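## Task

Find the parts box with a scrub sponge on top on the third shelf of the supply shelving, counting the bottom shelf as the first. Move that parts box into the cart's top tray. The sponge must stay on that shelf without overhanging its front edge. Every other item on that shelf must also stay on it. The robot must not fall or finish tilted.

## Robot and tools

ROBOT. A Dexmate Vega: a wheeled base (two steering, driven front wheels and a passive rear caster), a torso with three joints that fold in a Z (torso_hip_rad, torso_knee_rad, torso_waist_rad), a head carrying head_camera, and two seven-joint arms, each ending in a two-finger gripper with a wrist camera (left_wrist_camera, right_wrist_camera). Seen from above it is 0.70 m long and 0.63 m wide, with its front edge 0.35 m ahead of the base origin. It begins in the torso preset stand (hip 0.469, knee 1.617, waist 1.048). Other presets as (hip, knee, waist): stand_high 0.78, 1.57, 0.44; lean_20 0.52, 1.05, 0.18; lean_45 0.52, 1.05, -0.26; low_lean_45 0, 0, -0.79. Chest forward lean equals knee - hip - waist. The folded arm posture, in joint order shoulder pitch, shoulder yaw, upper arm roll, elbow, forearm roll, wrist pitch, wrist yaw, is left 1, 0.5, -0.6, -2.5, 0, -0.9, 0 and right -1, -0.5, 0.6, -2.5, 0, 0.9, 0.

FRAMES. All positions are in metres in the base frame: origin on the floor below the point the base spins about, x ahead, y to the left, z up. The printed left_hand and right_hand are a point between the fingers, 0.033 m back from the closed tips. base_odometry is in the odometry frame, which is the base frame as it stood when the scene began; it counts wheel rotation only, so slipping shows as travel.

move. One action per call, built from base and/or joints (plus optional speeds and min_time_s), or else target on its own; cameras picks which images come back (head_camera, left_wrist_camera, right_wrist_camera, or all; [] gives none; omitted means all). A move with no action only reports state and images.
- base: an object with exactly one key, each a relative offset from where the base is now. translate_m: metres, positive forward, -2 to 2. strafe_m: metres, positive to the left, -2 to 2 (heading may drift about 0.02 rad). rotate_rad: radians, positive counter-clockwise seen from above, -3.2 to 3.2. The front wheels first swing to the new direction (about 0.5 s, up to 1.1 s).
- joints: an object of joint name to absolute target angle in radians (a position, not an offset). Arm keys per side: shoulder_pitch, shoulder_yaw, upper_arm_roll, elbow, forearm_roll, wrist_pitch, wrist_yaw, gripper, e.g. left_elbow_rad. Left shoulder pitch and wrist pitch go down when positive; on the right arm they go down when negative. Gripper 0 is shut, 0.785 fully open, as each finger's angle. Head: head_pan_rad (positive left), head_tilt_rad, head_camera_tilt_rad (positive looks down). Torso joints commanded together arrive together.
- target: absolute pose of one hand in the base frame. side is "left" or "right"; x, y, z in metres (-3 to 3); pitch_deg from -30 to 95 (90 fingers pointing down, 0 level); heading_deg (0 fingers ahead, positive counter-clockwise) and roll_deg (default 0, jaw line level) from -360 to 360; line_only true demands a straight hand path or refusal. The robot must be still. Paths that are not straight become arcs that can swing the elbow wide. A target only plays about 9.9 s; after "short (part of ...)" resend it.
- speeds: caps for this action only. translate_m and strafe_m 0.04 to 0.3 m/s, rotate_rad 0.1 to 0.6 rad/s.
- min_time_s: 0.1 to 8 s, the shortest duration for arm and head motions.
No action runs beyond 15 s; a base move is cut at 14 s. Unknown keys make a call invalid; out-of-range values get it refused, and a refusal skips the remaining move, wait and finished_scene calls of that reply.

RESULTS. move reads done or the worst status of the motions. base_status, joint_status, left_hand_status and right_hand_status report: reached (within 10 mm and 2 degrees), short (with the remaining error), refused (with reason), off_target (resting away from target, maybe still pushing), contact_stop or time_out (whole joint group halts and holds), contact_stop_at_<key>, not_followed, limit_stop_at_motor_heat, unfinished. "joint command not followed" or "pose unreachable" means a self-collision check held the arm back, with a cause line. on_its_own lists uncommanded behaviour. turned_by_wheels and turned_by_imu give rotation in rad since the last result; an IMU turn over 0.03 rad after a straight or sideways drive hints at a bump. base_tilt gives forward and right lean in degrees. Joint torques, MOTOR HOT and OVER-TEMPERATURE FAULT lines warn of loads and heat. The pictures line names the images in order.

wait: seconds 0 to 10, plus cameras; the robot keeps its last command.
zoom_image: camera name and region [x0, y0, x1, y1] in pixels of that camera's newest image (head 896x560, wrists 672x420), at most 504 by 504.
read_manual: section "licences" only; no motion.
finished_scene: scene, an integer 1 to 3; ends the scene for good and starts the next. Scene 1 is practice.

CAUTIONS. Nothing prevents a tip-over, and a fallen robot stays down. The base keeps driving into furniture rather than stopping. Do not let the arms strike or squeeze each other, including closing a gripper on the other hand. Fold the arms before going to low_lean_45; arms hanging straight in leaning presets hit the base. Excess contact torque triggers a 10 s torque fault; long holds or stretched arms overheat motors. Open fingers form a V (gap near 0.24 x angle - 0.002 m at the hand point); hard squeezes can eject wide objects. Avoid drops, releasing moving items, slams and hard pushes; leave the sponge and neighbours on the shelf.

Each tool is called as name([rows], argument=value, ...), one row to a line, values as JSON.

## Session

move(joints={"head_camera_tilt_rad":0.3}, cameras=["head_camera"])

Scene clock: 0.87 s.
Joint torques (N m): left_arm=[6.39 -0.07 1.22 -3.54 -0.09 -2.83 0.06] | right_arm=[-4.67 0.03 0.85 -3.69 0.06 3.23 0.18]
move: done
base_odometry: x=+0.000 y=+0.000 heading=+0.000
turned_by_wheels: +0.000
turned_by_imu: +0.000
base_tilt: forward=+0.1 right=+0.3
base_status: not commanded
joint_positions: torso_hip_rad=+0.469 torso_knee_rad=+1.617 torso_waist_rad=+1.048 left_shoulder_pitch_rad=+2.198 left_shoulder_yaw_rad=+0.003 left_upper_arm_roll_rad=+0.005 left_elbow_rad=-1.088 left_forearm_roll_rad=-0.002 left_wrist_pitch_rad=-0.498 left_wrist_yaw_rad=-0.008 left_gripper_rad=+0.005 right_shoulder_pitch_rad=-2.186 right_shoulder_yaw_rad=+0.017 right_upper_arm_roll_rad=+0.012 right_elbow_rad=-1.116 right_forearm_roll_rad=-0.006 right_wrist_pitch_rad=+0.502 right_wrist_yaw_rad=+0.010 right_gripper_rad=+0.005 head_pan_rad=+0.000 head_tilt_rad=+0.000 head_camera_tilt_rad=+0.299
joint_status: all done
chest: x=-0.0111 y=+0.0000 z=+1.4155 quat_wxyz=(+0.999, +0.000, +0.050, +0.000) (m; base frame)
left_hand: x=+0.1936 y=+0.2243 z=+0.6017 quat_wxyz=(+0.416, +0.003, +0.909, -0.006) pitch_deg=+40.8 heading_deg=-0.9 roll_deg=-0.6 back=up (m; base frame)
right_hand: x=+0.2193 y=-0.2262 z=+0.6163 quat_wxyz=(+0.436, +0.005, +0.900, +0.003) pitch_deg=+38.2 heading_deg=+0.0 roll_deg=+0.7 back=up (m; base frame)
pictures: head_camera
camera_calibration:
head_camera: T_world_to_cam=[[0.0118255, -0.999789, 0.0167768, 0.00456876], [-0.384839, -0.0200363, -0.922766, 1.38462], [0.922908, 0.00445583, -0.384995, 0.604491], [0, 0, 0, 1]] pos_world=[-0.0250875, 0.0296169, 1.51033]

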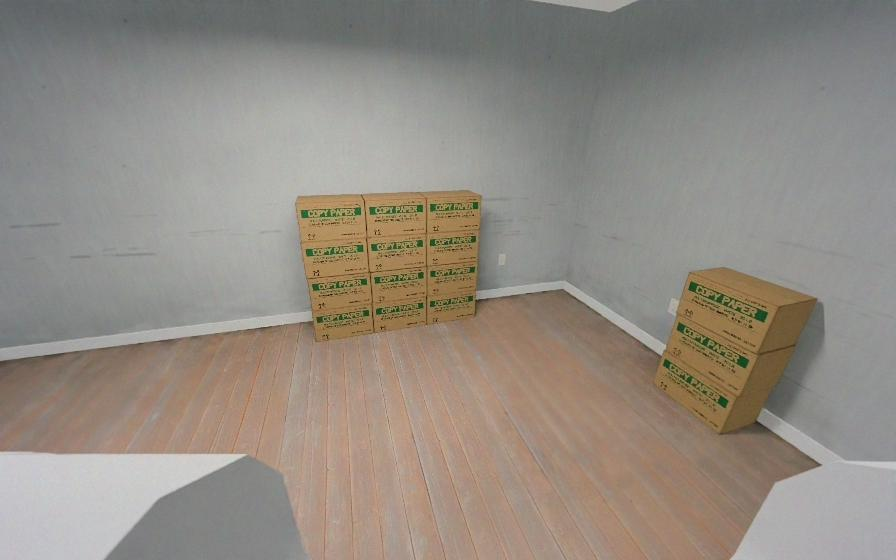

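move(base={"rotate_rad":-1.6}, joints={"head_pan_rad":-1.0,"right_shoulder_pitch_rad":-1.688,"right_shoulder_yaw_rad":0,"right_upper_arm_roll_rad":0,"right_elbow_rad":-2.321,"right_forearm_roll_rad":0,"right_wrist_pitch_rad":-0.884,"right_wrist_yaw_rad":0,"right_gripper_rad":0.55}, cameras=["head_camera"])

zoom_image(camera="head_camera", region=[200, 50, 700, 450])

Scene clock: 7.77 s.
Joint torques (N m): left_arm=[6.73 1.14 1.45 -4.75 -0.02 -2.64 -0.05] | right_arm=[13.67 -2.58 -3 -15.14 -0.01 3.16 -0.51]
move: done
base_odometry: x=+0.000 y=+0.000 heading=-1.599
turned_by_wheels: -1.599
turned_by_imu: -1.554
base_tilt: forward=+0.2 right=+0.3
base_status: done
joint_positions: torso_hip_rad=+0.469 torso_knee_rad=+1.617 torso_waist_rad=+1.048 left_shoulder_pitch_rad=+2.198 left_shoulder_yaw_rad=+0.003 left_upper_arm_roll_rad=+0.005 left_elbow_rad=-1.088 left_forearm_roll_rad=-0.002 left_wrist_pitch_rad=-0.498 left_wrist_yaw_rad=-0.008 left_gripper_rad=+0.005 right_shoulder_pitch_rad=-1.691 right_shoulder_yaw_rad=+0.000 right_upper_arm_roll_rad=+0.000 right_elbow_rad=-2.316 right_forearm_roll_rad=+0.000 right_wrist_pitch_rad=-0.879 right_wrist_yaw_rad=+0.000 right_gripper_rad=+0.550 head_pan_rad=-0.999 head_tilt_rad=+0.000 head_camera_tilt_rad=+0.299
joint_status: all done
chest: x=-0.0111 y=+0.0000 z=+1.4155 quat_wxyz=(+0.999, +0.000, +0.050, +0.000) (m; base frame)
left_hand: x=+0.1936 y=+0.2243 z=+0.6017 quat_wxyz=(+0.416, +0.003, +0.909, -0.006) pitch_deg=+40.8 heading_deg=-0.9 roll_deg=-0.6 back=up (m; base frame)
right_hand: x=+0.6197 y=-0.2297 z=+1.0503 quat_wxyz=(+0.572, +0.000, +0.821, +0.000) pitch_deg=+20.3 heading_deg=+0.0 roll_deg=+0.0 back=up (m; base frame)
pictures: head_camera
camera_calibration:
head_camera: T_world_to_cam=[[-0.829537, -0.549188, 0.1013, -0.186525], [-0.268823, 0.233695, -0.93441, 1.41101], [0.489493, -0.802359, -0.341493, 0.506056], [0, 0, 0, 1]] pos_world=[-0.0231277, -0.0261451, 1.51017]

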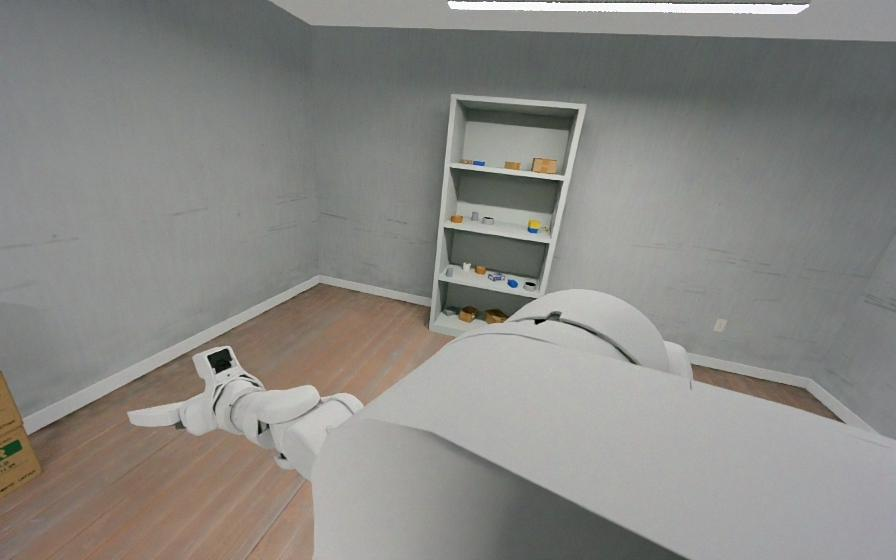

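Scaled by 1.008 from the camera's 896x560 image, which has a finer 960x600 frame.

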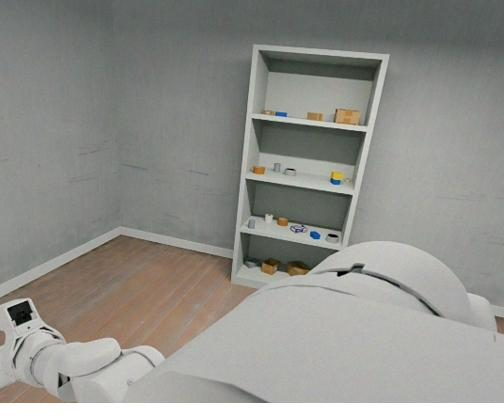

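move(base={"rotate_rad":-1.19}, joints={"head_pan_rad":0,"head_camera_tilt_rad":0.4}, cameras=[])

move(base={"translate_m":1.9}, cameras=[])

move(base={"rotate_rad":-0.1}, cameras=["head_camera","right_wrist_camera"])

zoom_image(camera="right_wrist_camera", region=[140, 40, 500, 260])

Scene clock: 12.83 s.
Joint torques (N m): left_arm=[7.31 -0.16 1.26 -3.95 -0.02 -2.22 0.1] | right_arm=[13.65 -1.37 -2.45 -12.76 -0.16 3.13 -0.45]
move: done
base_odometry: x=+0.000 y=+0.000 heading=-2.787
turned_by_wheels: -1.189
turned_by_imu: -1.155
base_tilt: forward=+0.1 right=+0.3
base_status: done
joint_positions: torso_hip_rad=+0.469 torso_knee_rad=+1.617 torso_waist_rad=+1.048 left_shoulder_pitch_rad=+2.198 left_shoulder_yaw_rad=+0.003 left_upper_arm_roll_rad=+0.005 left_elbow_rad=-1.088 left_forearm_roll_rad=-0.002 left_wrist_pitch_rad=-0.498 left_wrist_yaw_rad=-0.008 left_gripper_rad=+0.005 right_shoulder_pitch_rad=-1.688 right_shoulder_yaw_rad=+0.000 right_upper_arm_roll_rad=+0.000 right_elbow_rad=-2.320 right_forearm_roll_rad=+0.000 right_wrist_pitch_rad=-0.884 right_wrist_yaw_rad=+0.000 right_gripper_rad=+0.550 head_pan_rad=-0.001 head_tilt_rad=+0.000 head_camera_tilt_rad=+0.399
joint_status: all done
chest: x=-0.0111 y=+0.0000 z=+1.4155 quat_wxyz=(+0.999, +0.000, +0.050, +0.000) (m; base frame)
left_hand: x=+0.1936 y=+0.2243 z=+0.6017 quat_wxyz=(+0.416, +0.003, +0.909, -0.006) pitch_deg=+40.8 heading_deg=-0.9 roll_deg=-0.6 back=up (m; base frame)
right_hand: x=+0.6199 y=-0.2296 z=+1.0527 quat_wxyz=(+0.572, +0.000, +0.820, +0.000) pitch_deg=+20.2 heading_deg=+0.0 roll_deg=+0.0 back=up (m; base frame)
pictures: none
No camera images: "cameras" was empty.

Scene clock: 21.10 s.
Joint torques (N m): left_arm=[7.68 -0.32 1.15 -4.75 0.01 -2.74 -0.07] | right_arm=[12.72 -1.47 -2.19 -13 0.05 2.93 -0.31]
move: done
base_odometry: x=-1.784 y=-0.655 heading=-2.788
turned_by_wheels: -0.001
turned_by_imu: -0.009
base_tilt: forward=+0.1 right=+0.3
base_status: done
joint_positions: torso_hip_rad=+0.469 torso_knee_rad=+1.617 torso_waist_rad=+1.048 left_shoulder_pitch_rad=+2.198 left_shoulder_yaw_rad=+0.003 left_upper_arm_roll_rad=+0.005 left_elbow_rad=-1.088 left_forearm_roll_rad=-0.002 left_wrist_pitch_rad=-0.498 left_wrist_yaw_rad=-0.008 left_gripper_rad=+0.005 right_shoulder_pitch_rad=-1.688 right_shoulder_yaw_rad=+0.000 right_upper_arm_roll_rad=+0.000 right_elbow_rad=-2.320 right_forearm_roll_rad=+0.000 right_wrist_pitch_rad=-0.884 right_wrist_yaw_rad=+0.000 right_gripper_rad=+0.550 head_pan_rad=-0.001 head_tilt_rad=+0.000 head_camera_tilt_rad=+0.399
joint_status: not commanded
chest: x=-0.0110 y=+0.0000 z=+1.4155 quat_wxyz=(+0.999, +0.000, +0.050, +0.000) (m; base frame)
left_hand: x=+0.1936 y=+0.2243 z=+0.6016 quat_wxyz=(+0.416, +0.003, +0.909, -0.006) pitch_deg=+40.8 heading_deg=-0.9 roll_deg=-0.6 back=up (m; base frame)
right_hand: x=+0.6200 y=-0.2296 z=+1.0526 quat_wxyz=(+0.572, +0.000, +0.820, +0.000) pitch_deg=+20.2 heading_deg=+0.0 roll_deg=+0.0 back=up (m; base frame)
pictures: none
No camera images: "cameras" was empty.

Scene clock: 23.23 s.
Joint torques (N m): left_arm=[6.61 0.25 1.13 -4.34 -0.02 -3.54 0.01] | right_arm=[12.73 -0.83 -1.12 -12.99 -0.31 3.46 -0.13]
move: done
base_odometry: x=-1.784 y=-0.655 heading=-2.888
turned_by_wheels: -0.100
turned_by_imu: -0.097
base_tilt: forward=+0.1 right=+0.3
base_status: done
joint_positions: torso_hip_rad=+0.469 torso_knee_rad=+1.617 torso_waist_rad=+1.048 left_shoulder_pitch_rad=+2.198 left_shoulder_yaw_rad=+0.003 left_upper_arm_roll_rad=+0.005 left_elbow_rad=-1.088 left_forearm_roll_rad=-0.002 left_wrist_pitch_rad=-0.498 left_wrist_yaw_rad=-0.008 left_gripper_rad=+0.005 right_shoulder_pitch_rad=-1.688 right_shoulder_yaw_rad=+0.000 right_upper_arm_roll_rad=+0.000 right_elbow_rad=-2.320 right_forearm_roll_rad=+0.000 right_wrist_pitch_rad=-0.884 right_wrist_yaw_rad=+0.000 right_gripper_rad=+0.550 head_pan_rad=-0.001 head_tilt_rad=+0.000 head_camera_tilt_rad=+0.399
joint_status: not commanded
chest: x=-0.0110 y=+0.0000 z=+1.4155 quat_wxyz=(+0.999, +0.000, +0.050, +0.000) (m; base frame)
left_hand: x=+0.1936 y=+0.2243 z=+0.6016 quat_wxyz=(+0.416, +0.003, +0.909, -0.006) pitch_deg=+40.8 heading_deg=-0.9 roll_deg=-0.6 back=up (m; base frame)
right_hand: x=+0.6200 y=-0.2296 z=+1.0526 quat_wxyz=(+0.572, +0.000, +0.820, +0.000) pitch_deg=+20.2 heading_deg=+0.0 roll_deg=+0.0 back=up (m; base frame)
pictures: head_camera, right_wrist_camera
camera_calibration:
head_camera: T_world_to_cam=[[0.0128227, -0.999796, 0.0156251, 0.00638421], [-0.475211, -0.0198422, -0.879648, 1.31364], [0.879779, 0.00385427, -0.475368, 0.735009], [0, 0, 0, 1]] pos_world=[-0.0224731, 0.0296154, 1.50484]
right_wrist_camera: T_world_to_cam=[[-0.0413234, -0.998629, 0.0321251, -0.245353], [-0.484667, -0.00808156, -0.874661, 1.27078], [0.873722, -0.0517139, -0.483669, 0.110534], [0, 0, 0, 1]] pos_world=[0.50919, -0.229031, 1.17284]

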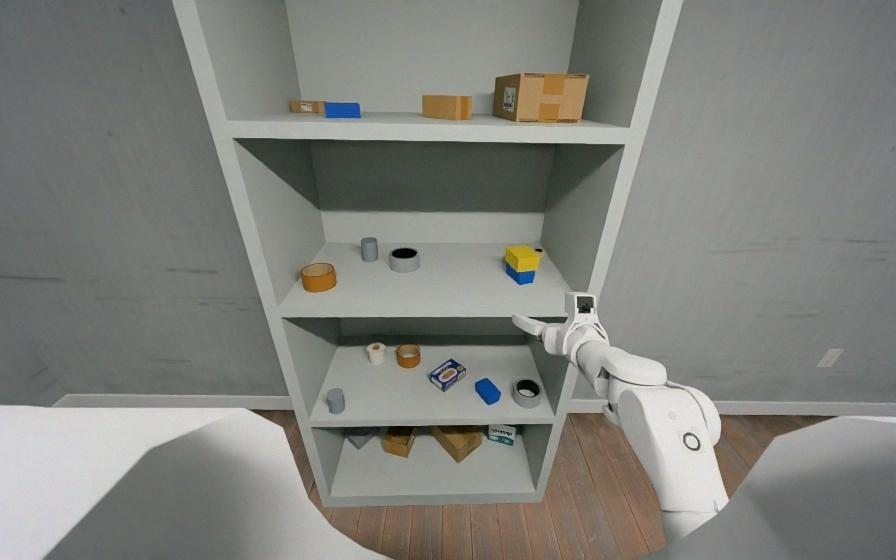

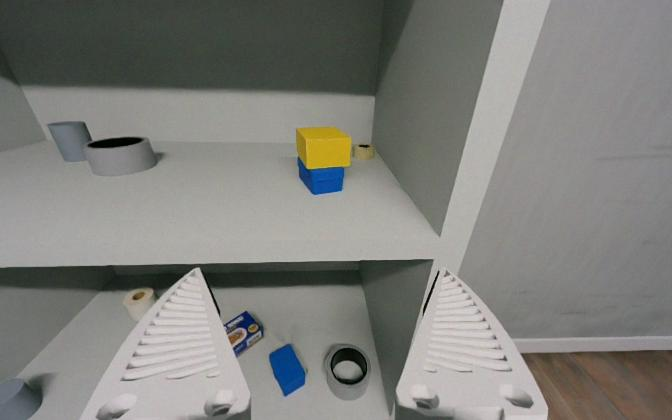

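Scaled by 1.400 from the camera's 672x420 image, which has a finer 960x600 frame.

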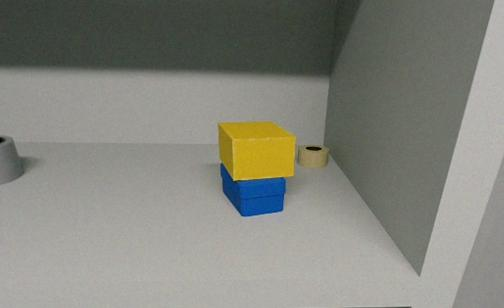

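move(base={"translate_m":0.365}, cameras=["head_camera","right_wrist_camera"])

Scene clock: 27.40 s.
Joint torques (N m): left_arm=[6.35 0.46 1.13 -4.15 -0.14 -2.72 0.09] | right_arm=[12.19 -1.94 -0.87 -13.76 0.08 3.61 -0.33]
move: done
base_odometry: x=-2.138 y=-0.745 heading=-2.889
turned_by_wheels: -0.001
turned_by_imu: -0.001
base_tilt: forward=+0.1 right=+0.3
base_status: done
joint_positions: torso_hip_rad=+0.469 torso_knee_rad=+1.617 torso_waist_rad=+1.048 left_shoulder_pitch_rad=+2.198 left_shoulder_yaw_rad=+0.003 left_upper_arm_roll_rad=+0.005 left_elbow_rad=-1.088 left_forearm_roll_rad=-0.002 left_wrist_pitch_rad=-0.498 left_wrist_yaw_rad=-0.008 left_gripper_rad=+0.005 right_shoulder_pitch_rad=-1.688 right_shoulder_yaw_rad=+0.000 right_upper_arm_roll_rad=+0.000 right_elbow_rad=-2.320 right_forearm_roll_rad=+0.000 right_wrist_pitch_rad=-0.884 right_wrist_yaw_rad=+0.000 right_gripper_rad=+0.550 head_pan_rad=-0.001 head_tilt_rad=+0.000 head_camera_tilt_rad=+0.399
joint_status: not commanded
chest: x=-0.0110 y=+0.0000 z=+1.4155 quat_wxyz=(+0.999, +0.000, +0.050, +0.000) (m; base frame)
left_hand: x=+0.1936 y=+0.2243 z=+0.6016 quat_wxyz=(+0.416, +0.003, +0.909, -0.006) pitch_deg=+40.8 heading_deg=-0.9 roll_deg=-0.6 back=up (m; base frame)
right_hand: x=+0.6200 y=-0.2296 z=+1.0526 quat_wxyz=(+0.572, +0.000, +0.820, +0.000) pitch_deg=+20.2 heading_deg=+0.0 roll_deg=+0.0 back=up (m; base frame)
pictures: head_camera, right_wrist_camera
camera_calibration:
head_camera: T_world_to_cam=[[0.0128238, -0.999796, 0.015627, 0.00638017], [-0.475211, -0.0198443, -0.879648, 1.31368], [0.879778, 0.00385429, -0.475368, 0.734921], [0, 0, 0, 1]] pos_world=[-0.0223731, 0.0296154, 1.50484]
right_wrist_camera: T_world_to_cam=[[-0.0413271, -0.998629, 0.032127, -0.245354], [-0.484708, -0.00807898, -0.874639, 1.27077], [0.873699, -0.0517185, -0.48371, 0.110592], [0, 0, 0, 1]] pos_world=[0.50919, -0.229031, 1.17284]

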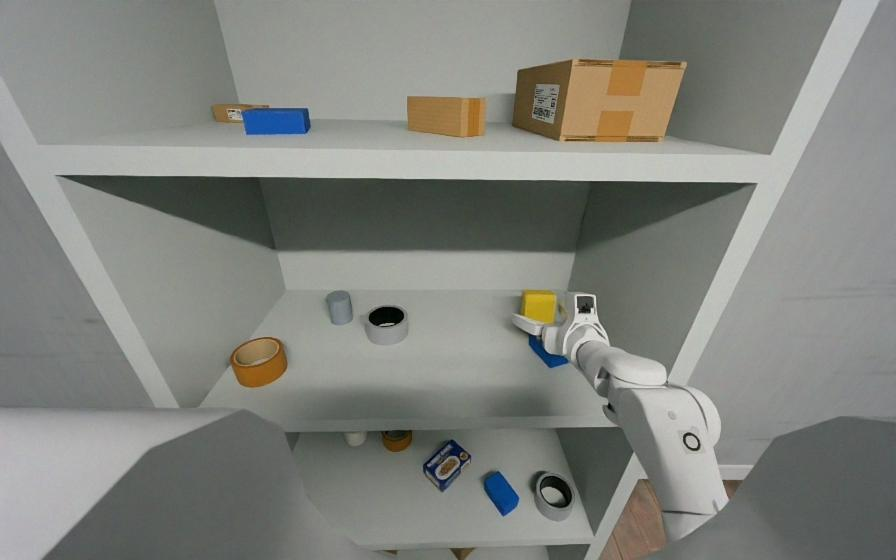

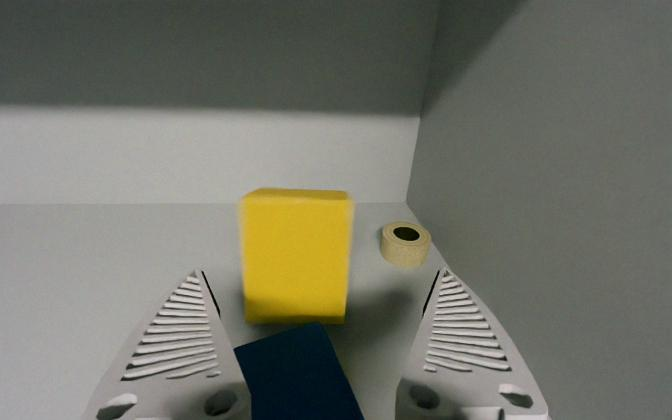

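wait(seconds=0.3, cameras=["head_camera","right_wrist_camera"])

zoom_image(camera="head_camera", region=[460, 260, 660, 400])

Scene clock: 27.97 s.
Joint torques (N m): left_arm=[7.12 0.67 1.39 -3.28 -0.02 -2.93 -0.05] | right_arm=[13.59 -0.84 -1.44 -13.35 -0.08 3.41 -0.52]
base_odometry: x=-2.138 y=-0.745 heading=-2.889
turned_by_wheels: +0.000
turned_by_imu: +0.000
base_tilt: forward=+0.1 right=+0.3
base_status: done
joint_positions: torso_hip_rad=+0.469 torso_knee_rad=+1.617 torso_waist_rad=+1.048 left_shoulder_pitch_rad=+2.198 left_shoulder_yaw_rad=+0.003 left_upper_arm_roll_rad=+0.005 left_elbow_rad=-1.088 left_forearm_roll_rad=-0.002 left_wrist_pitch_rad=-0.498 left_wrist_yaw_rad=-0.008 left_gripper_rad=+0.005 right_shoulder_pitch_rad=-1.688 right_shoulder_yaw_rad=+0.000 right_upper_arm_roll_rad=+0.000 right_elbow_rad=-2.320 right_forearm_roll_rad=+0.000 right_wrist_pitch_rad=-0.884 right_wrist_yaw_rad=+0.000 right_gripper_rad=+0.550 head_pan_rad=-0.001 head_tilt_rad=+0.000 head_camera_tilt_rad=+0.399
joint_status: not commanded
chest: x=-0.0110 y=+0.0000 z=+1.4155 quat_wxyz=(+0.999, +0.000, +0.050, +0.000) (m; base frame)
left_hand: x=+0.1936 y=+0.2243 z=+0.6016 quat_wxyz=(+0.416, +0.003, +0.909, -0.006) pitch_deg=+40.8 heading_deg=-0.9 roll_deg=-0.6 back=up (m; base frame)
right_hand: x=+0.6200 y=-0.2296 z=+1.0526 quat_wxyz=(+0.572, +0.000, +0.820, +0.000) pitch_deg=+20.2 heading_deg=+0.0 roll_deg=+0.0 back=up (m; base frame)
wait: 0.30 s; at rest from the start
pictures: head_camera, right_wrist_camera
camera_calibration:
head_camera: T_world_to_cam=[[0.0128238, -0.999796, 0.015627, 0.00638017], [-0.475211, -0.0198443, -0.879648, 1.31368], [0.879778, 0.00385429, -0.475368, 0.734921], [0, 0, 0, 1]] pos_world=[-0.0223731, 0.0296154, 1.50484]
right_wrist_camera: T_world_to_cam=[[-0.0413271, -0.998629, 0.032127, -0.245354], [-0.484708, -0.00807898, -0.874639, 1.27077], [0.873699, -0.0517185, -0.48371, 0.110592], [0, 0, 0, 1]] pos_world=[0.50919, -0.229031, 1.17284]

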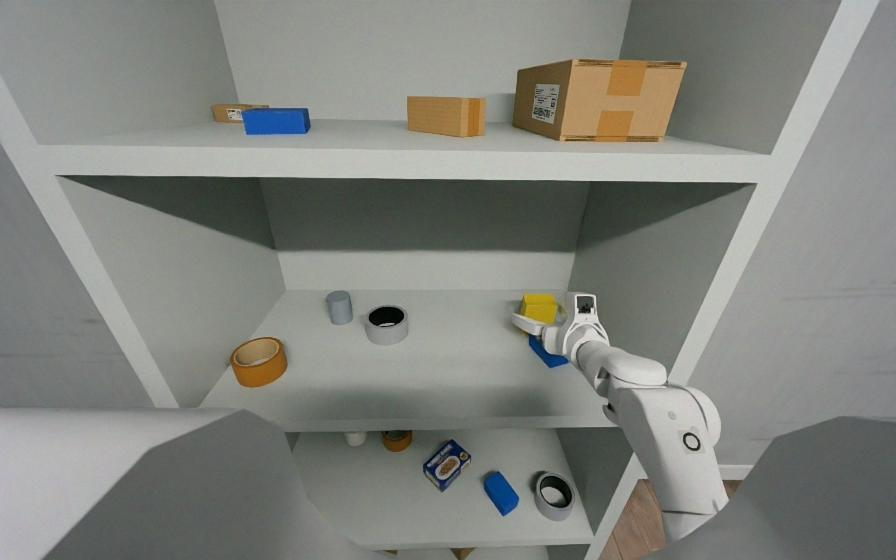

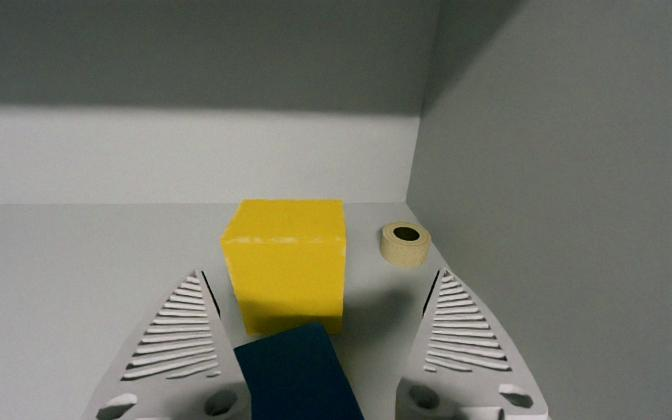

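Scaled by 2.520 from the camera's 896x560 image, which has a finer 960x600 frame.

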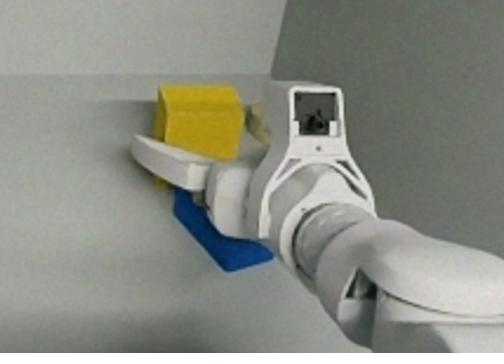

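move(target={"side":"right","x":0.60,"y":-0.21,"z":1.055,"pitch_deg":20,"heading_deg":14,"line_only":true}, cameras=["right_wrist_camera"])

zoom_image(camera="right_wrist_camera", region=[180, 150, 480, 420])

Scene clock: 32.37 s.
Joint torques (N m): left_arm=[7.39 -0.17 1.38 -4.67 -0.09 -3.28 -0.03] | right_arm=[3.87 -3.35 4.86 -8.98 0.37 3.98 0.12]
move: done
base_odometry: x=-2.138 y=-0.745 heading=-2.889
turned_by_wheels: +0.000
turned_by_imu: +0.001
base_tilt: forward=+0.1 right=+0.3
base_status: not commanded
joint_positions: torso_hip_rad=+0.469 torso_knee_rad=+1.617 torso_waist_rad=+1.048 left_shoulder_pitch_rad=+2.198 left_shoulder_yaw_rad=+0.003 left_upper_arm_roll_rad=+0.005 left_elbow_rad=-1.088 left_forearm_roll_rad=-0.002 left_wrist_pitch_rad=-0.498 left_wrist_yaw_rad=-0.008 left_gripper_rad=+0.005 right_shoulder_pitch_rad=-1.732 right_shoulder_yaw_rad=-0.169 right_upper_arm_roll_rad=+0.124 right_elbow_rad=-2.331 right_forearm_roll_rad=+0.117 right_wrist_pitch_rad=-0.846 right_wrist_yaw_rad=+0.275 right_gripper_rad=+0.550 head_pan_rad=-0.001 head_tilt_rad=+0.000 head_camera_tilt_rad=+0.399
joint_status: not commanded
chest: x=-0.0110 y=+0.0000 z=+1.4155 quat_wxyz=(+0.999, +0.000, +0.050, +0.000) (m; base frame)
left_hand: x=+0.1936 y=+0.2243 z=+0.6016 quat_wxyz=(+0.416, +0.003, +0.909, -0.006) pitch_deg=+40.8 heading_deg=-0.9 roll_deg=-0.6 back=up (m; base frame)
right_hand: x=+0.6005 y=-0.2102 z=+1.0547 quat_wxyz=(+0.569, -0.098, +0.813, +0.069) pitch_deg=+20.0 heading_deg=+13.7 roll_deg=+0.0 back=up (m; base frame)
right_hand_status: reached (straight line, planned for 1.2 s): 1 mm and 0.3 deg off.
pictures: right_wrist_camera
camera_calibration:
right_wrist_camera: T_world_to_cam=[[0.197224, -0.979842, 0.0318304, -0.365861], [-0.466405, -0.122338, -0.876071, 1.22982], [0.862304, 0.157936, -0.481131, 0.177892], [0, 0, 0, 1]] pos_world=[0.492351, -0.236128, 1.17464]

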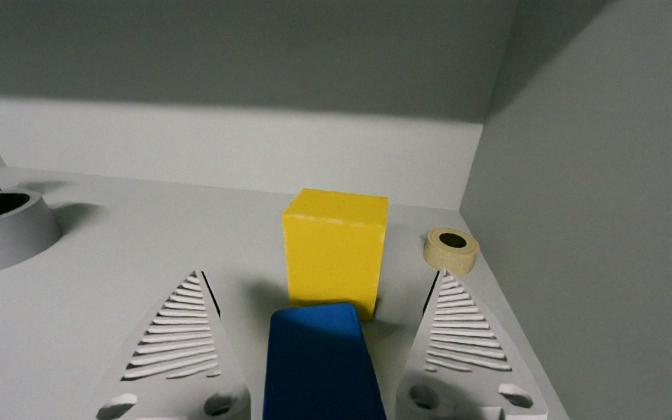

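Scaled by 1.680 from the camera's 672x420 image, which has a finer 960x600 frame.

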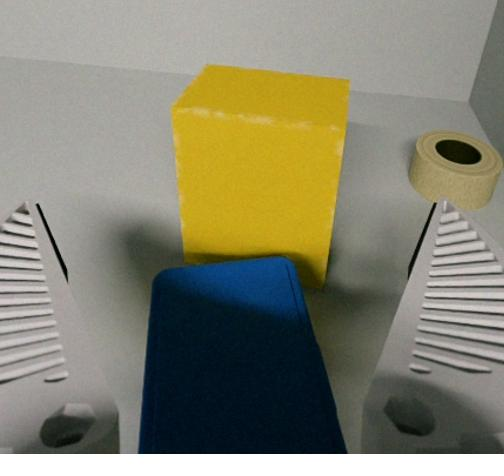

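move(target={"side":"right","x":0.588,"y":-0.212,"z":1.018,"pitch_deg":20,"heading_deg":14,"line_only":true}, cameras=["right_wrist_camera"])

move(joints={"right_gripper_rad":0.1}, cameras=["head_camera","right_wrist_camera"])

Scene clock: 35.03 s.
Joint torques (N m): left_arm=[6.28 -0.28 0.98 -4.64 0.06 -2.97 0.04] | right_arm=[2.82 -1.1 -0.68 -9.71 0.25 3.39 0.09]
move: done
base_odometry: x=-2.138 y=-0.745 heading=-2.889
turned_by_wheels: +0.000
turned_by_imu: +0.001
base_tilt: forward=+0.1 right=+0.3
base_status: not commanded
joint_positions: torso_hip_rad=+0.469 torso_knee_rad=+1.617 torso_waist_rad=+1.048 left_shoulder_pitch_rad=+2.198 left_shoulder_yaw_rad=+0.003 left_upper_arm_roll_rad=+0.005 left_elbow_rad=-1.088 left_forearm_roll_rad=-0.002 left_wrist_pitch_rad=-0.498 left_wrist_yaw_rad=-0.008 left_gripper_rad=+0.005 right_shoulder_pitch_rad=-1.804 right_shoulder_yaw_rad=-0.165 right_upper_arm_roll_rad=+0.121 right_elbow_rad=-2.258 right_forearm_roll_rad=+0.106 right_wrist_pitch_rad=-0.701 right_wrist_yaw_rad=+0.284 right_gripper_rad=+0.550 head_pan_rad=-0.001 head_tilt_rad=+0.000 head_camera_tilt_rad=+0.399
joint_status: not commanded
chest: x=-0.0110 y=+0.0000 z=+1.4155 quat_wxyz=(+0.999, +0.000, +0.050, +0.000) (m; base frame)
left_hand: x=+0.1936 y=+0.2243 z=+0.6016 quat_wxyz=(+0.416, +0.003, +0.909, -0.006) pitch_deg=+40.8 heading_deg=-0.9 roll_deg=-0.6 back=up (m; base frame)
right_hand: x=+0.5885 y=-0.2122 z=+1.0192 quat_wxyz=(+0.569, -0.100, +0.813, +0.070) pitch_deg=+20.0 heading_deg=+14.0 roll_deg=+0.0 back=up (m; base frame)
right_hand_status: reached (straight line, planned for 0.8 s): 1 mm and 0.0 deg off.
pictures: right_wrist_camera
camera_calibration:
right_wrist_camera: T_world_to_cam=[[0.201143, -0.979037, 0.0320607, -0.366714], [-0.465749, -0.124379, -0.876132, 1.19219], [0.861754, 0.161296, -0.481003, 0.172285], [0, 0, 0, 1]] pos_world=[0.480554, -0.238532, 1.13914]

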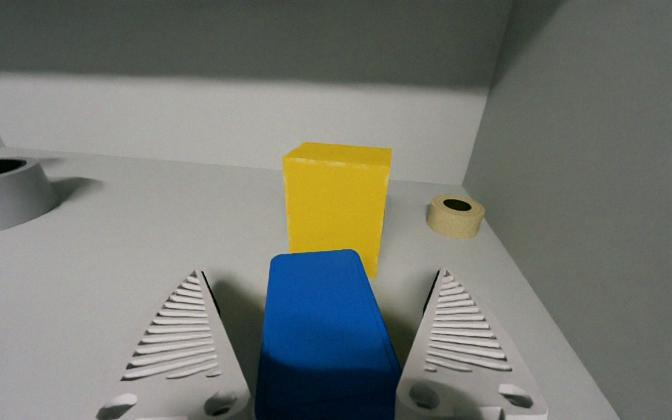

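Scene clock: 36.07 s.
Joint torques (N m): left_arm=[7.28 0.66 1 -3.86 -0.08 -2.73 0.14] | right_arm=[-0.21 -0.24 -0.59 -6.25 -0.15 2.55 0.43]
move: done
base_odometry: x=-2.138 y=-0.745 heading=-2.889
turned_by_wheels: +0.000
turned_by_imu: +0.000
base_tilt: forward=+0.1 right=+0.3
base_status: not commanded
joint_positions: torso_hip_rad=+0.469 torso_knee_rad=+1.617 torso_waist_rad=+1.048 left_shoulder_pitch_rad=+2.198 left_shoulder_yaw_rad=+0.003 left_upper_arm_roll_rad=+0.005 left_elbow_rad=-1.088 left_forearm_roll_rad=-0.002 left_wrist_pitch_rad=-0.498 left_wrist_yaw_rad=-0.008 left_gripper_rad=+0.005 right_shoulder_pitch_rad=-1.806 right_shoulder_yaw_rad=-0.165 right_upper_arm_roll_rad=+0.121 right_elbow_rad=-2.255 right_forearm_roll_rad=+0.106 right_wrist_pitch_rad=-0.696 right_wrist_yaw_rad=+0.284 right_gripper_rad=+0.101 head_pan_rad=-0.001 head_tilt_rad=+0.000 head_camera_tilt_rad=+0.399
joint_status: all done
chest: x=-0.0110 y=+0.0000 z=+1.4155 quat_wxyz=(+0.999, +0.000, +0.050, +0.000) (m; base frame)
left_hand: x=+0.1936 y=+0.2243 z=+0.6016 quat_wxyz=(+0.416, +0.003, +0.909, -0.006) pitch_deg=+40.8 heading_deg=-0.9 roll_deg=-0.6 back=up (m; base frame)
right_hand: x=+0.5882 y=-0.2122 z=+1.0185 quat_wxyz=(+0.569, -0.100, +0.813, +0.070) pitch_deg=+20.0 heading_deg=+14.0 roll_deg=+0.0 back=up (m; base frame)
pictures: head_camera, right_wrist_camera
camera_calibration:
head_camera: T_world_to_cam=[[0.0128227, -0.999796, 0.0156251, 0.00638421], [-0.475211, -0.0198422, -0.879648, 1.31364], [0.879779, 0.00385427, -0.475368, 0.735009], [0, 0, 0, 1]] pos_world=[-0.0224731, 0.0296154, 1.50484]
right_wrist_camera: T_world_to_cam=[[0.201344, -0.978991, 0.0322074, -0.36684], [-0.465032, -0.124476, -0.876499, 1.1913], [0.862094, 0.1615, -0.480325, 0.171444], [0, 0, 0, 1]] pos_world=[0.480054, -0.238533, 1.13834]

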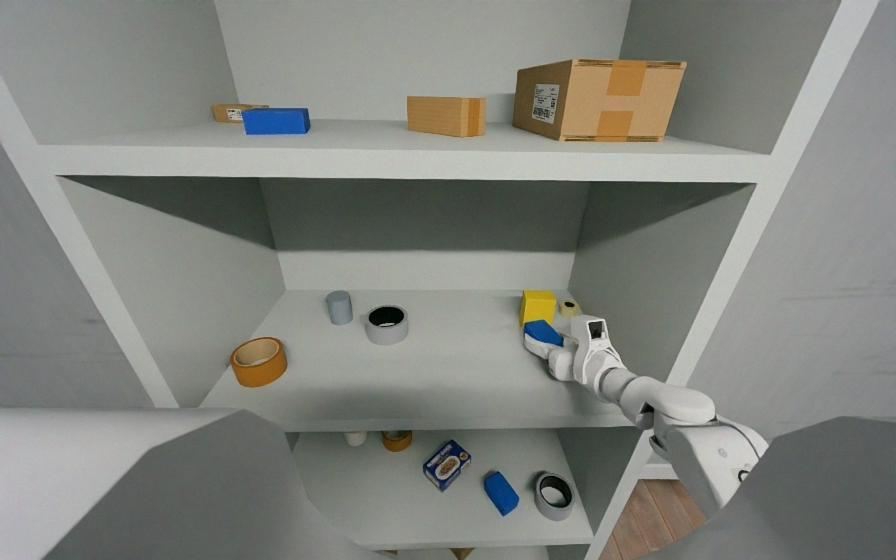

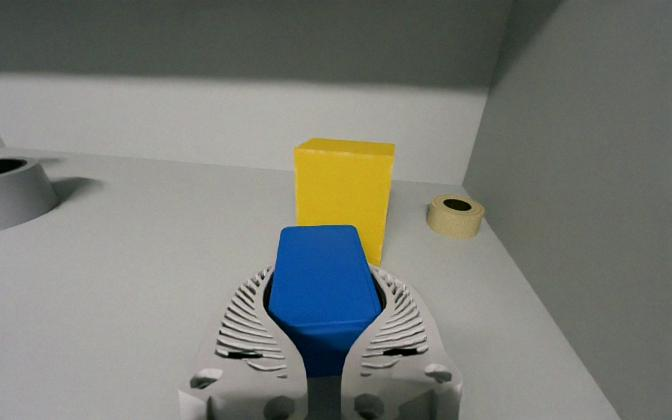

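move(joints={"torso_hip_rad":0.589,"torso_knee_rad":1.737}, cameras=["head_camera","right_wrist_camera"])

zoom_image(camera="head_camera", region=[460, 260, 660, 400])

Scene clock: 38.07 s.
Joint torques (N m): left_arm=[7.29 0.88 1.01 -4.42 -0.08 -3.03 0.09] | right_arm=[1.35 -1.46 -0.84 -8.9 0.09 3.54 0.4]
move: done
base_odometry: x=-2.138 y=-0.745 heading=-2.889
turned_by_wheels: +0.000
turned_by_imu: +0.000
base_tilt: forward=+0.1 right=+0.4
base_status: not commanded
joint_positions: torso_hip_rad=+0.589 torso_knee_rad=+1.737 torso_waist_rad=+1.048 left_shoulder_pitch_rad=+2.198 left_shoulder_yaw_rad=+0.003 left_upper_arm_roll_rad=+0.005 left_elbow_rad=-1.088 left_forearm_roll_rad=-0.002 left_wrist_pitch_rad=-0.498 left_wrist_yaw_rad=-0.008 left_gripper_rad=+0.005 right_shoulder_pitch_rad=-1.806 right_shoulder_yaw_rad=-0.165 right_upper_arm_roll_rad=+0.121 right_elbow_rad=-2.255 right_forearm_roll_rad=+0.106 right_wrist_pitch_rad=-0.695 right_wrist_yaw_rad=+0.284 right_gripper_rad=+0.101 head_pan_rad=-0.001 head_tilt_rad=+0.000 head_camera_tilt_rad=+0.399
joint_status: all done
chest: x=-0.0435 y=+0.0000 z=+1.4515 quat_wxyz=(+0.999, +0.000, +0.050, +0.000) (m; base frame)
left_hand: x=+0.1611 y=+0.2243 z=+0.6377 quat_wxyz=(+0.416, +0.003, +0.909, -0.006) pitch_deg=+40.8 heading_deg=-0.9 roll_deg=-0.6 back=up (m; base frame)
right_hand: x=+0.5555 y=-0.2123 z=+1.0539 quat_wxyz=(+0.569, -0.100, +0.813, +0.070) pitch_deg=+20.0 heading_deg=+14.0 roll_deg=+0.0 back=up (m; base frame)
pictures: head_camera, right_wrist_camera
camera_calibration:
head_camera: T_world_to_cam=[[0.0128214, -0.999796, 0.0156274, 0.00623332], [-0.475134, -0.0198432, -0.87969, 1.33002], [0.87982, 0.00385373, -0.475291, 0.780646], [0, 0, 0, 1]] pos_world=[-0.0549727, 0.0296154, 1.54094]
right_wrist_camera: T_world_to_cam=[[0.20129, -0.979006, 0.0320919, -0.361362], [-0.465757, -0.124482, -0.876113, 1.20712], [0.861715, 0.161406, -0.481036, 0.217598], [0, 0, 0, 1]] pos_world=[0.447455, -0.238633, 1.17384]

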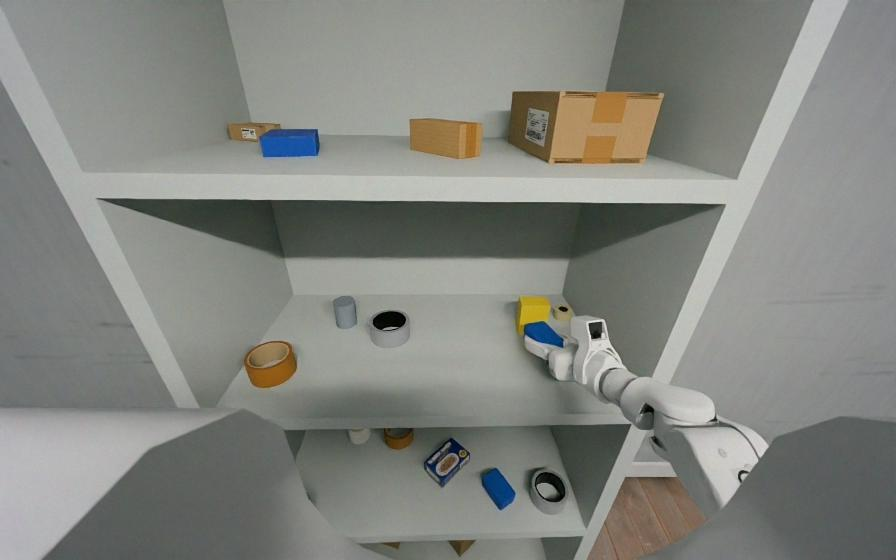

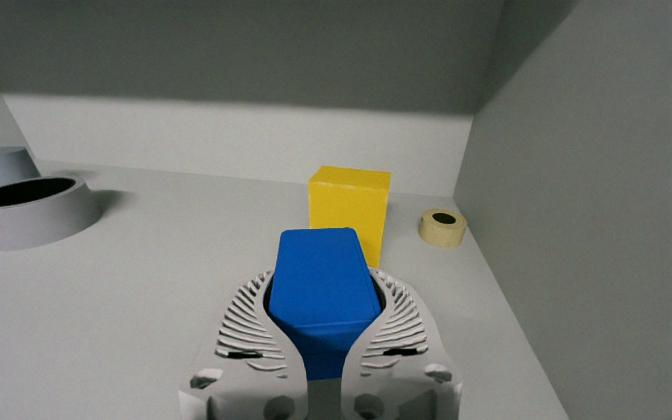

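Scaled by 2.520 from the camera's 896x560 image, which has a finer 960x600 frame.

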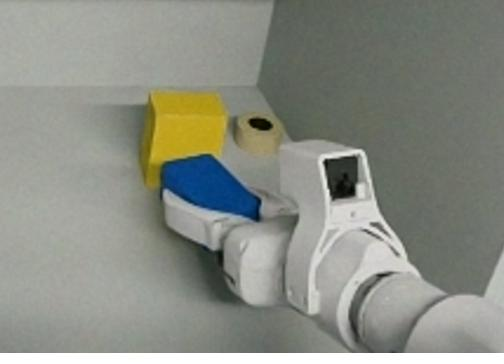

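move(base={"translate_m":-0.45}, joints={"head_pan_rad":-2.3,"head_camera_tilt_rad":0.25}, cameras=["head_camera","right_wrist_camera"])

Scene clock: 42.40 s.
Joint torques (N m): left_arm=[7.32 1.29 1.26 -3.97 0.01 -2.97 -0.01] | right_arm=[2.34 -2.54 -0.29 -8.45 0.41 3.54 0.2]
move: done
base_odometry: x=-1.702 y=-0.634 heading=-2.890
turned_by_wheels: -0.001
turned_by_imu: +0.002
base_tilt: forward=+0.1 right=+0.3
base_status: done
joint_positions: torso_hip_rad=+0.589 torso_knee_rad=+1.737 torso_waist_rad=+1.048 left_shoulder_pitch_rad=+2.198 left_shoulder_yaw_rad=+0.003 left_upper_arm_roll_rad=+0.005 left_elbow_rad=-1.088 left_forearm_roll_rad=-0.002 left_wrist_pitch_rad=-0.498 left_wrist_yaw_rad=-0.008 left_gripper_rad=+0.005 right_shoulder_pitch_rad=-1.806 right_shoulder_yaw_rad=-0.165 right_upper_arm_roll_rad=+0.121 right_elbow_rad=-2.255 right_forearm_roll_rad=+0.106 right_wrist_pitch_rad=-0.695 right_wrist_yaw_rad=+0.284 right_gripper_rad=+0.101 head_pan_rad=-2.299 head_tilt_rad=+0.000 head_camera_tilt_rad=+0.251
joint_status: all done
chest: x=-0.0436 y=+0.0000 z=+1.4515 quat_wxyz=(+0.999, +0.000, +0.050, +0.000) (m; base frame)
left_hand: x=+0.1611 y=+0.2243 z=+0.6377 quat_wxyz=(+0.416, +0.003, +0.909, -0.006) pitch_deg=+40.8 heading_deg=-0.9 roll_deg=-0.6 back=up (m; base frame)
right_hand: x=+0.5554 y=-0.2122 z=+1.0539 quat_wxyz=(+0.569, -0.100, +0.813, +0.070) pitch_deg=+20.0 heading_deg=+14.0 roll_deg=+0.0 back=up (m; base frame)
pictures: head_camera, right_wrist_camera
camera_calibration:
head_camera: T_world_to_cam=[[-0.746447, 0.658844, 0.0934976, -0.196013], [0.0497687, 0.195383, -0.979463, 1.53957], [-0.663582, -0.726464, -0.178633, 0.159329], [0, 0, 0, 1]] pos_world=[-0.117208, -0.0559171, 1.55474]
right_wrist_camera: T_world_to_cam=[[0.201293, -0.979005, 0.0320902, -0.361263], [-0.465833, -0.124496, -0.876071, 1.20711], [0.861673, 0.161398, -0.481114, 0.21769], [0, 0, 0, 1]] pos_world=[0.447455, -0.238533, 1.17384]

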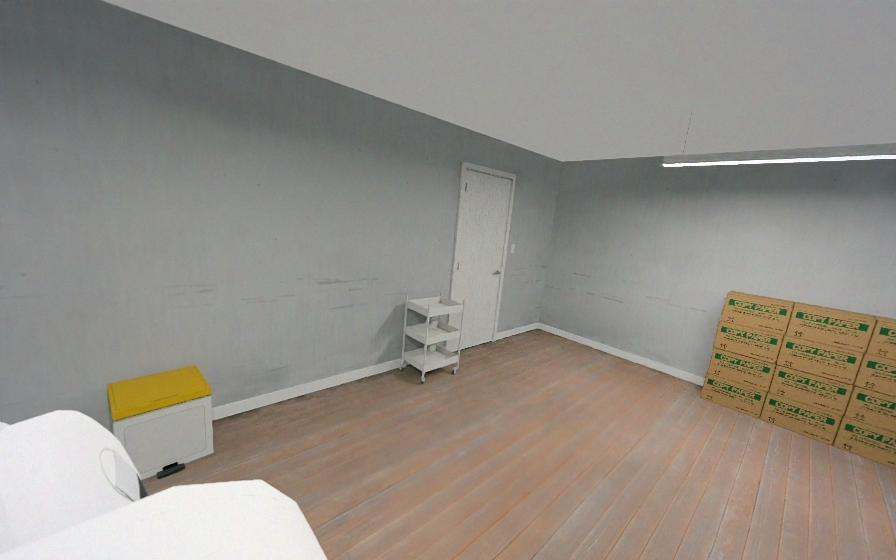

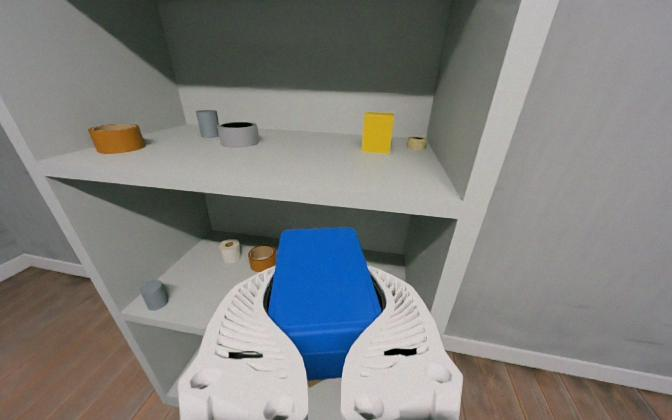

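move(base={"rotate_rad":0.632}, joints={"torso_hip_rad":0.469,"torso_knee_rad":1.617,"right_shoulder_pitch_rad":-1.569,"right_shoulder_yaw_rad":0.01,"right_upper_arm_roll_rad":0,"right_elbow_rad":-1.348,"right_forearm_roll_rad":0,"right_wrist_pitch_rad":-0.03,"right_wrist_yaw_rad":0,"head_pan_rad":0,"head_camera_tilt_rad":0.4}, cameras=["right_wrist_camera"])

move(base={"translate_m":-2.0}, cameras=[])

move(base={"translate_m":-0.34}, cameras=[])

move(base={"rotate_rad":-2.31}, cameras=["head_camera","right_wrist_camera"])

Scene clock: 47.93 s.
Joint torques (N m): left_arm=[7.49 0.06 1.14 -4.1 -0.02 -2.63 -0.06] | right_arm=[15.16 2.13 -1.85 -9.06 -0.37 4.25 -0.24]
move: done
base_odometry: x=-1.702 y=-0.634 heading=-2.258
turned_by_wheels: +0.631
turned_by_imu: +0.613
base_tilt: forward=+0.1 right=+0.3
base_status: done
joint_positions: torso_hip_rad=+0.469 torso_knee_rad=+1.617 torso_waist_rad=+1.048 left_shoulder_pitch_rad=+2.198 left_shoulder_yaw_rad=+0.003 left_upper_arm_roll_rad=+0.005 left_elbow_rad=-1.088 left_forearm_roll_rad=-0.002 left_wrist_pitch_rad=-0.498 left_wrist_yaw_rad=-0.008 left_gripper_rad=+0.005 right_shoulder_pitch_rad=-1.571 right_shoulder_yaw_rad=+0.009 right_upper_arm_roll_rad=+0.001 right_elbow_rad=-1.353 right_forearm_roll_rad=+0.001 right_wrist_pitch_rad=-0.035 right_wrist_yaw_rad=+0.002 right_gripper_rad=+0.101 head_pan_rad=-0.001 head_tilt_rad=+0.000 head_camera_tilt_rad=+0.399
joint_status: all done
chest: x=-0.0110 y=+0.0000 z=+1.4155 quat_wxyz=(+0.999, +0.000, +0.050, +0.000) (m; base frame)
left_hand: x=+0.1935 y=+0.2243 z=+0.6016 quat_wxyz=(+0.416, +0.003, +0.909, -0.006) pitch_deg=+40.8 heading_deg=-0.9 roll_deg=-0.6 back=up (m; base frame)
right_hand: x=+0.6488 y=-0.2254 z=+0.8290 quat_wxyz=(+0.572, +0.003, +0.820, +0.004) pitch_deg=+20.2 heading_deg=+0.2 roll_deg=+0.6 back=up (m; base frame)
pictures: right_wrist_camera
camera_calibration:
right_wrist_camera: T_world_to_cam=[[-0.0414617, -0.998895, 0.0221215, -0.22448], [-0.484776, 0.000752153, -0.874638, 1.09135], [0.873655, -0.0469879, -0.484272, -0.0209881], [0, 0, 0, 1]] pos_world=[0.53809, -0.226039, 0.949339]

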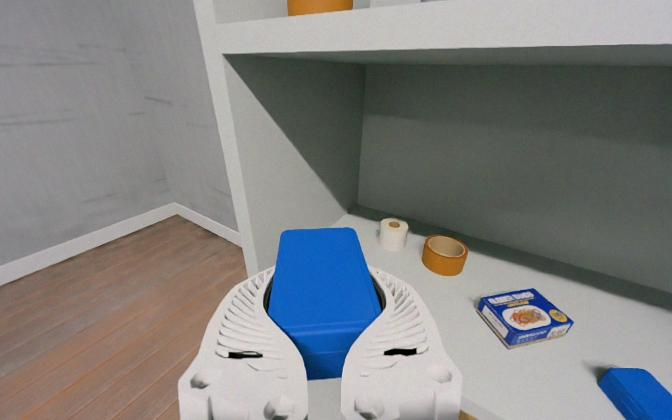

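Scene clock: 56.67 s.
Joint torques (N m): left_arm=[7.33 0.58 1.27 -4.87 -0.04 -3.35 0.1] | right_arm=[14.99 1.74 -1.83 -9.29 -0.14 3.15 -0.33]
move: done
base_odometry: x=-0.432 y=+0.910 heading=-2.257
turned_by_wheels: +0.001
turned_by_imu: +0.016
base_tilt: forward=+0.2 right=+0.3
base_status: done
joint_positions: torso_hip_rad=+0.469 torso_knee_rad=+1.617 torso_waist_rad=+1.048 left_shoulder_pitch_rad=+2.198 left_shoulder_yaw_rad=+0.003 left_upper_arm_roll_rad=+0.005 left_elbow_rad=-1.088 left_forearm_roll_rad=-0.002 left_wrist_pitch_rad=-0.498 left_wrist_yaw_rad=-0.008 left_gripper_rad=+0.005 right_shoulder_pitch_rad=-1.569 right_shoulder_yaw_rad=+0.010 right_upper_arm_roll_rad=+0.000 right_elbow_rad=-1.348 right_forearm_roll_rad=+0.000 right_wrist_pitch_rad=-0.030 right_wrist_yaw_rad=+0.000 right_gripper_rad=+0.101 head_pan_rad=-0.001 head_tilt_rad=+0.000 head_camera_tilt_rad=+0.399
joint_status: not commanded
chest: x=-0.0111 y=+0.0000 z=+1.4155 quat_wxyz=(+0.999, +0.000, +0.050, +0.000) (m; base frame)
left_hand: x=+0.1935 y=+0.2243 z=+0.6016 quat_wxyz=(+0.416, +0.003, +0.909, -0.006) pitch_deg=+40.8 heading_deg=-0.9 roll_deg=-0.6 back=up (m; base frame)
right_hand: x=+0.6490 y=-0.2249 z=+0.8284 quat_wxyz=(+0.572, +0.003, +0.820, +0.004) pitch_deg=+20.2 heading_deg=+0.1 roll_deg=+0.6 back=up (m; base frame)
pictures: none
No camera images: "cameras" was empty.

Scene clock: 59.60 s.
Joint torques (N m): left_arm=[6.66 -0.1 1.21 -3.77 -0.14 -2.56 0.2] | right_arm=[14.81 0.62 -0.65 -8.59 -0.11 3.79 0.02]
move: done
base_odometry: x=-0.216 y=+1.173 heading=-2.256
turned_by_wheels: +0.001
turned_by_imu: +0.003
base_tilt: forward=+0.1 right=+0.3
base_status: done
joint_positions: torso_hip_rad=+0.469 torso_knee_rad=+1.617 torso_waist_rad=+1.048 left_shoulder_pitch_rad=+2.198 left_shoulder_yaw_rad=+0.003 left_upper_arm_roll_rad=+0.005 left_elbow_rad=-1.088 left_forearm_roll_rad=-0.002 left_wrist_pitch_rad=-0.498 left_wrist_yaw_rad=-0.008 left_gripper_rad=+0.005 right_shoulder_pitch_rad=-1.569 right_shoulder_yaw_rad=+0.010 right_upper_arm_roll_rad=+0.000 right_elbow_rad=-1.348 right_forearm_roll_rad=+0.000 right_wrist_pitch_rad=-0.030 right_wrist_yaw_rad=+0.000 right_gripper_rad=+0.101 head_pan_rad=-0.001 head_tilt_rad=+0.000 head_camera_tilt_rad=+0.399
joint_status: not commanded
chest: x=-0.0111 y=+0.0000 z=+1.4155 quat_wxyz=(+0.999, +0.000, +0.050, +0.000) (m; base frame)
left_hand: x=+0.1935 y=+0.2243 z=+0.6016 quat_wxyz=(+0.416, +0.003, +0.909, -0.006) pitch_deg=+40.8 heading_deg=-0.9 roll_deg=-0.6 back=up (m; base frame)
right_hand: x=+0.6490 y=-0.2249 z=+0.8284 quat_wxyz=(+0.572, +0.003, +0.820, +0.004) pitch_deg=+20.2 heading_deg=+0.1 roll_deg=+0.6 back=up (m; base frame)
pictures: none
No camera images: "cameras" was empty.

Scene clock: 65.00 s.
Joint torques (N m): left_arm=[7.15 0.37 1.1 -4.43 -0.05 -3.17 0.01] | right_arm=[14.76 -0.85 -1.41 -7.94 0.06 3.21 -0.07]
move: done
base_odometry: x=-0.215 y=+1.174 heading=+1.719
turned_by_wheels: -2.308
turned_by_imu: -2.242
base_tilt: forward=+0.2 right=+0.3
base_status: done
joint_positions: torso_hip_rad=+0.469 torso_knee_rad=+1.617 torso_waist_rad=+1.048 left_shoulder_pitch_rad=+2.198 left_shoulder_yaw_rad=+0.003 left_upper_arm_roll_rad=+0.005 left_elbow_rad=-1.088 left_forearm_roll_rad=-0.002 left_wrist_pitch_rad=-0.498 left_wrist_yaw_rad=-0.008 left_gripper_rad=+0.005 right_shoulder_pitch_rad=-1.569 right_shoulder_yaw_rad=+0.010 right_upper_arm_roll_rad=+0.000 right_elbow_rad=-1.348 right_forearm_roll_rad=+0.000 right_wrist_pitch_rad=-0.030 right_wrist_yaw_rad=+0.000 right_gripper_rad=+0.101 head_pan_rad=-0.001 head_tilt_rad=+0.000 head_camera_tilt_rad=+0.399
joint_status: not commanded
chest: x=-0.0111 y=+0.0000 z=+1.4155 quat_wxyz=(+0.999, +0.000, +0.050, +0.000) (m; base frame)
left_hand: x=+0.1935 y=+0.2243 z=+0.6016 quat_wxyz=(+0.416, +0.003, +0.909, -0.006) pitch_deg=+40.8 heading_deg=-0.9 roll_deg=-0.6 back=up (m; base frame)
right_hand: x=+0.6490 y=-0.2248 z=+0.8284 quat_wxyz=(+0.572, +0.003, +0.820, +0.004) pitch_deg=+20.2 heading_deg=+0.1 roll_deg=+0.6 back=up (m; base frame)
pictures: head_camera, right_wrist_camera
camera_calibration:
head_camera: T_world_to_cam=[[0.0129101, -0.999795, 0.0155766, 0.00645795], [-0.475209, -0.019841, -0.879649, 1.31373], [0.879778, 0.00395425, -0.475368, 0.735054], [0, 0, 0, 1]] pos_world=[-0.0224734, 0.0296157, 1.50494]
right_wrist_camera: T_world_to_cam=[[-0.0423172, -0.998857, 0.0222156, -0.22338], [-0.484371, 0.00106285, -0.874862, 1.09085], [0.873839, -0.0477823, -0.483862, -0.022047], [0, 0, 0, 1]] pos_world=[0.538189, -0.225338, 0.948638]

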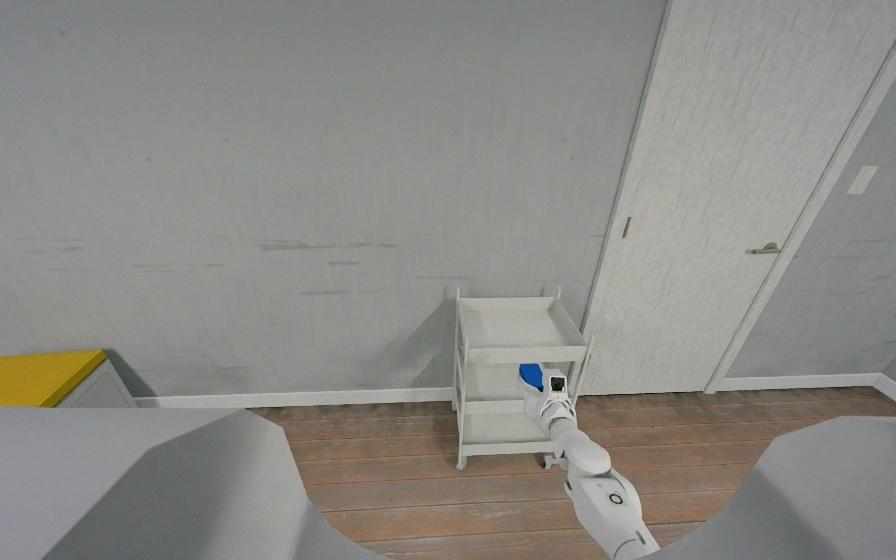

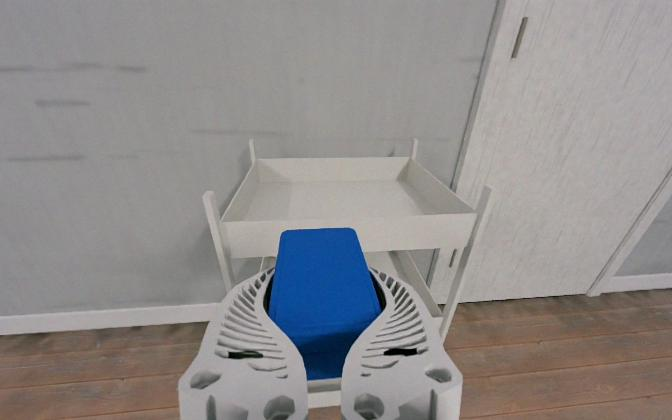

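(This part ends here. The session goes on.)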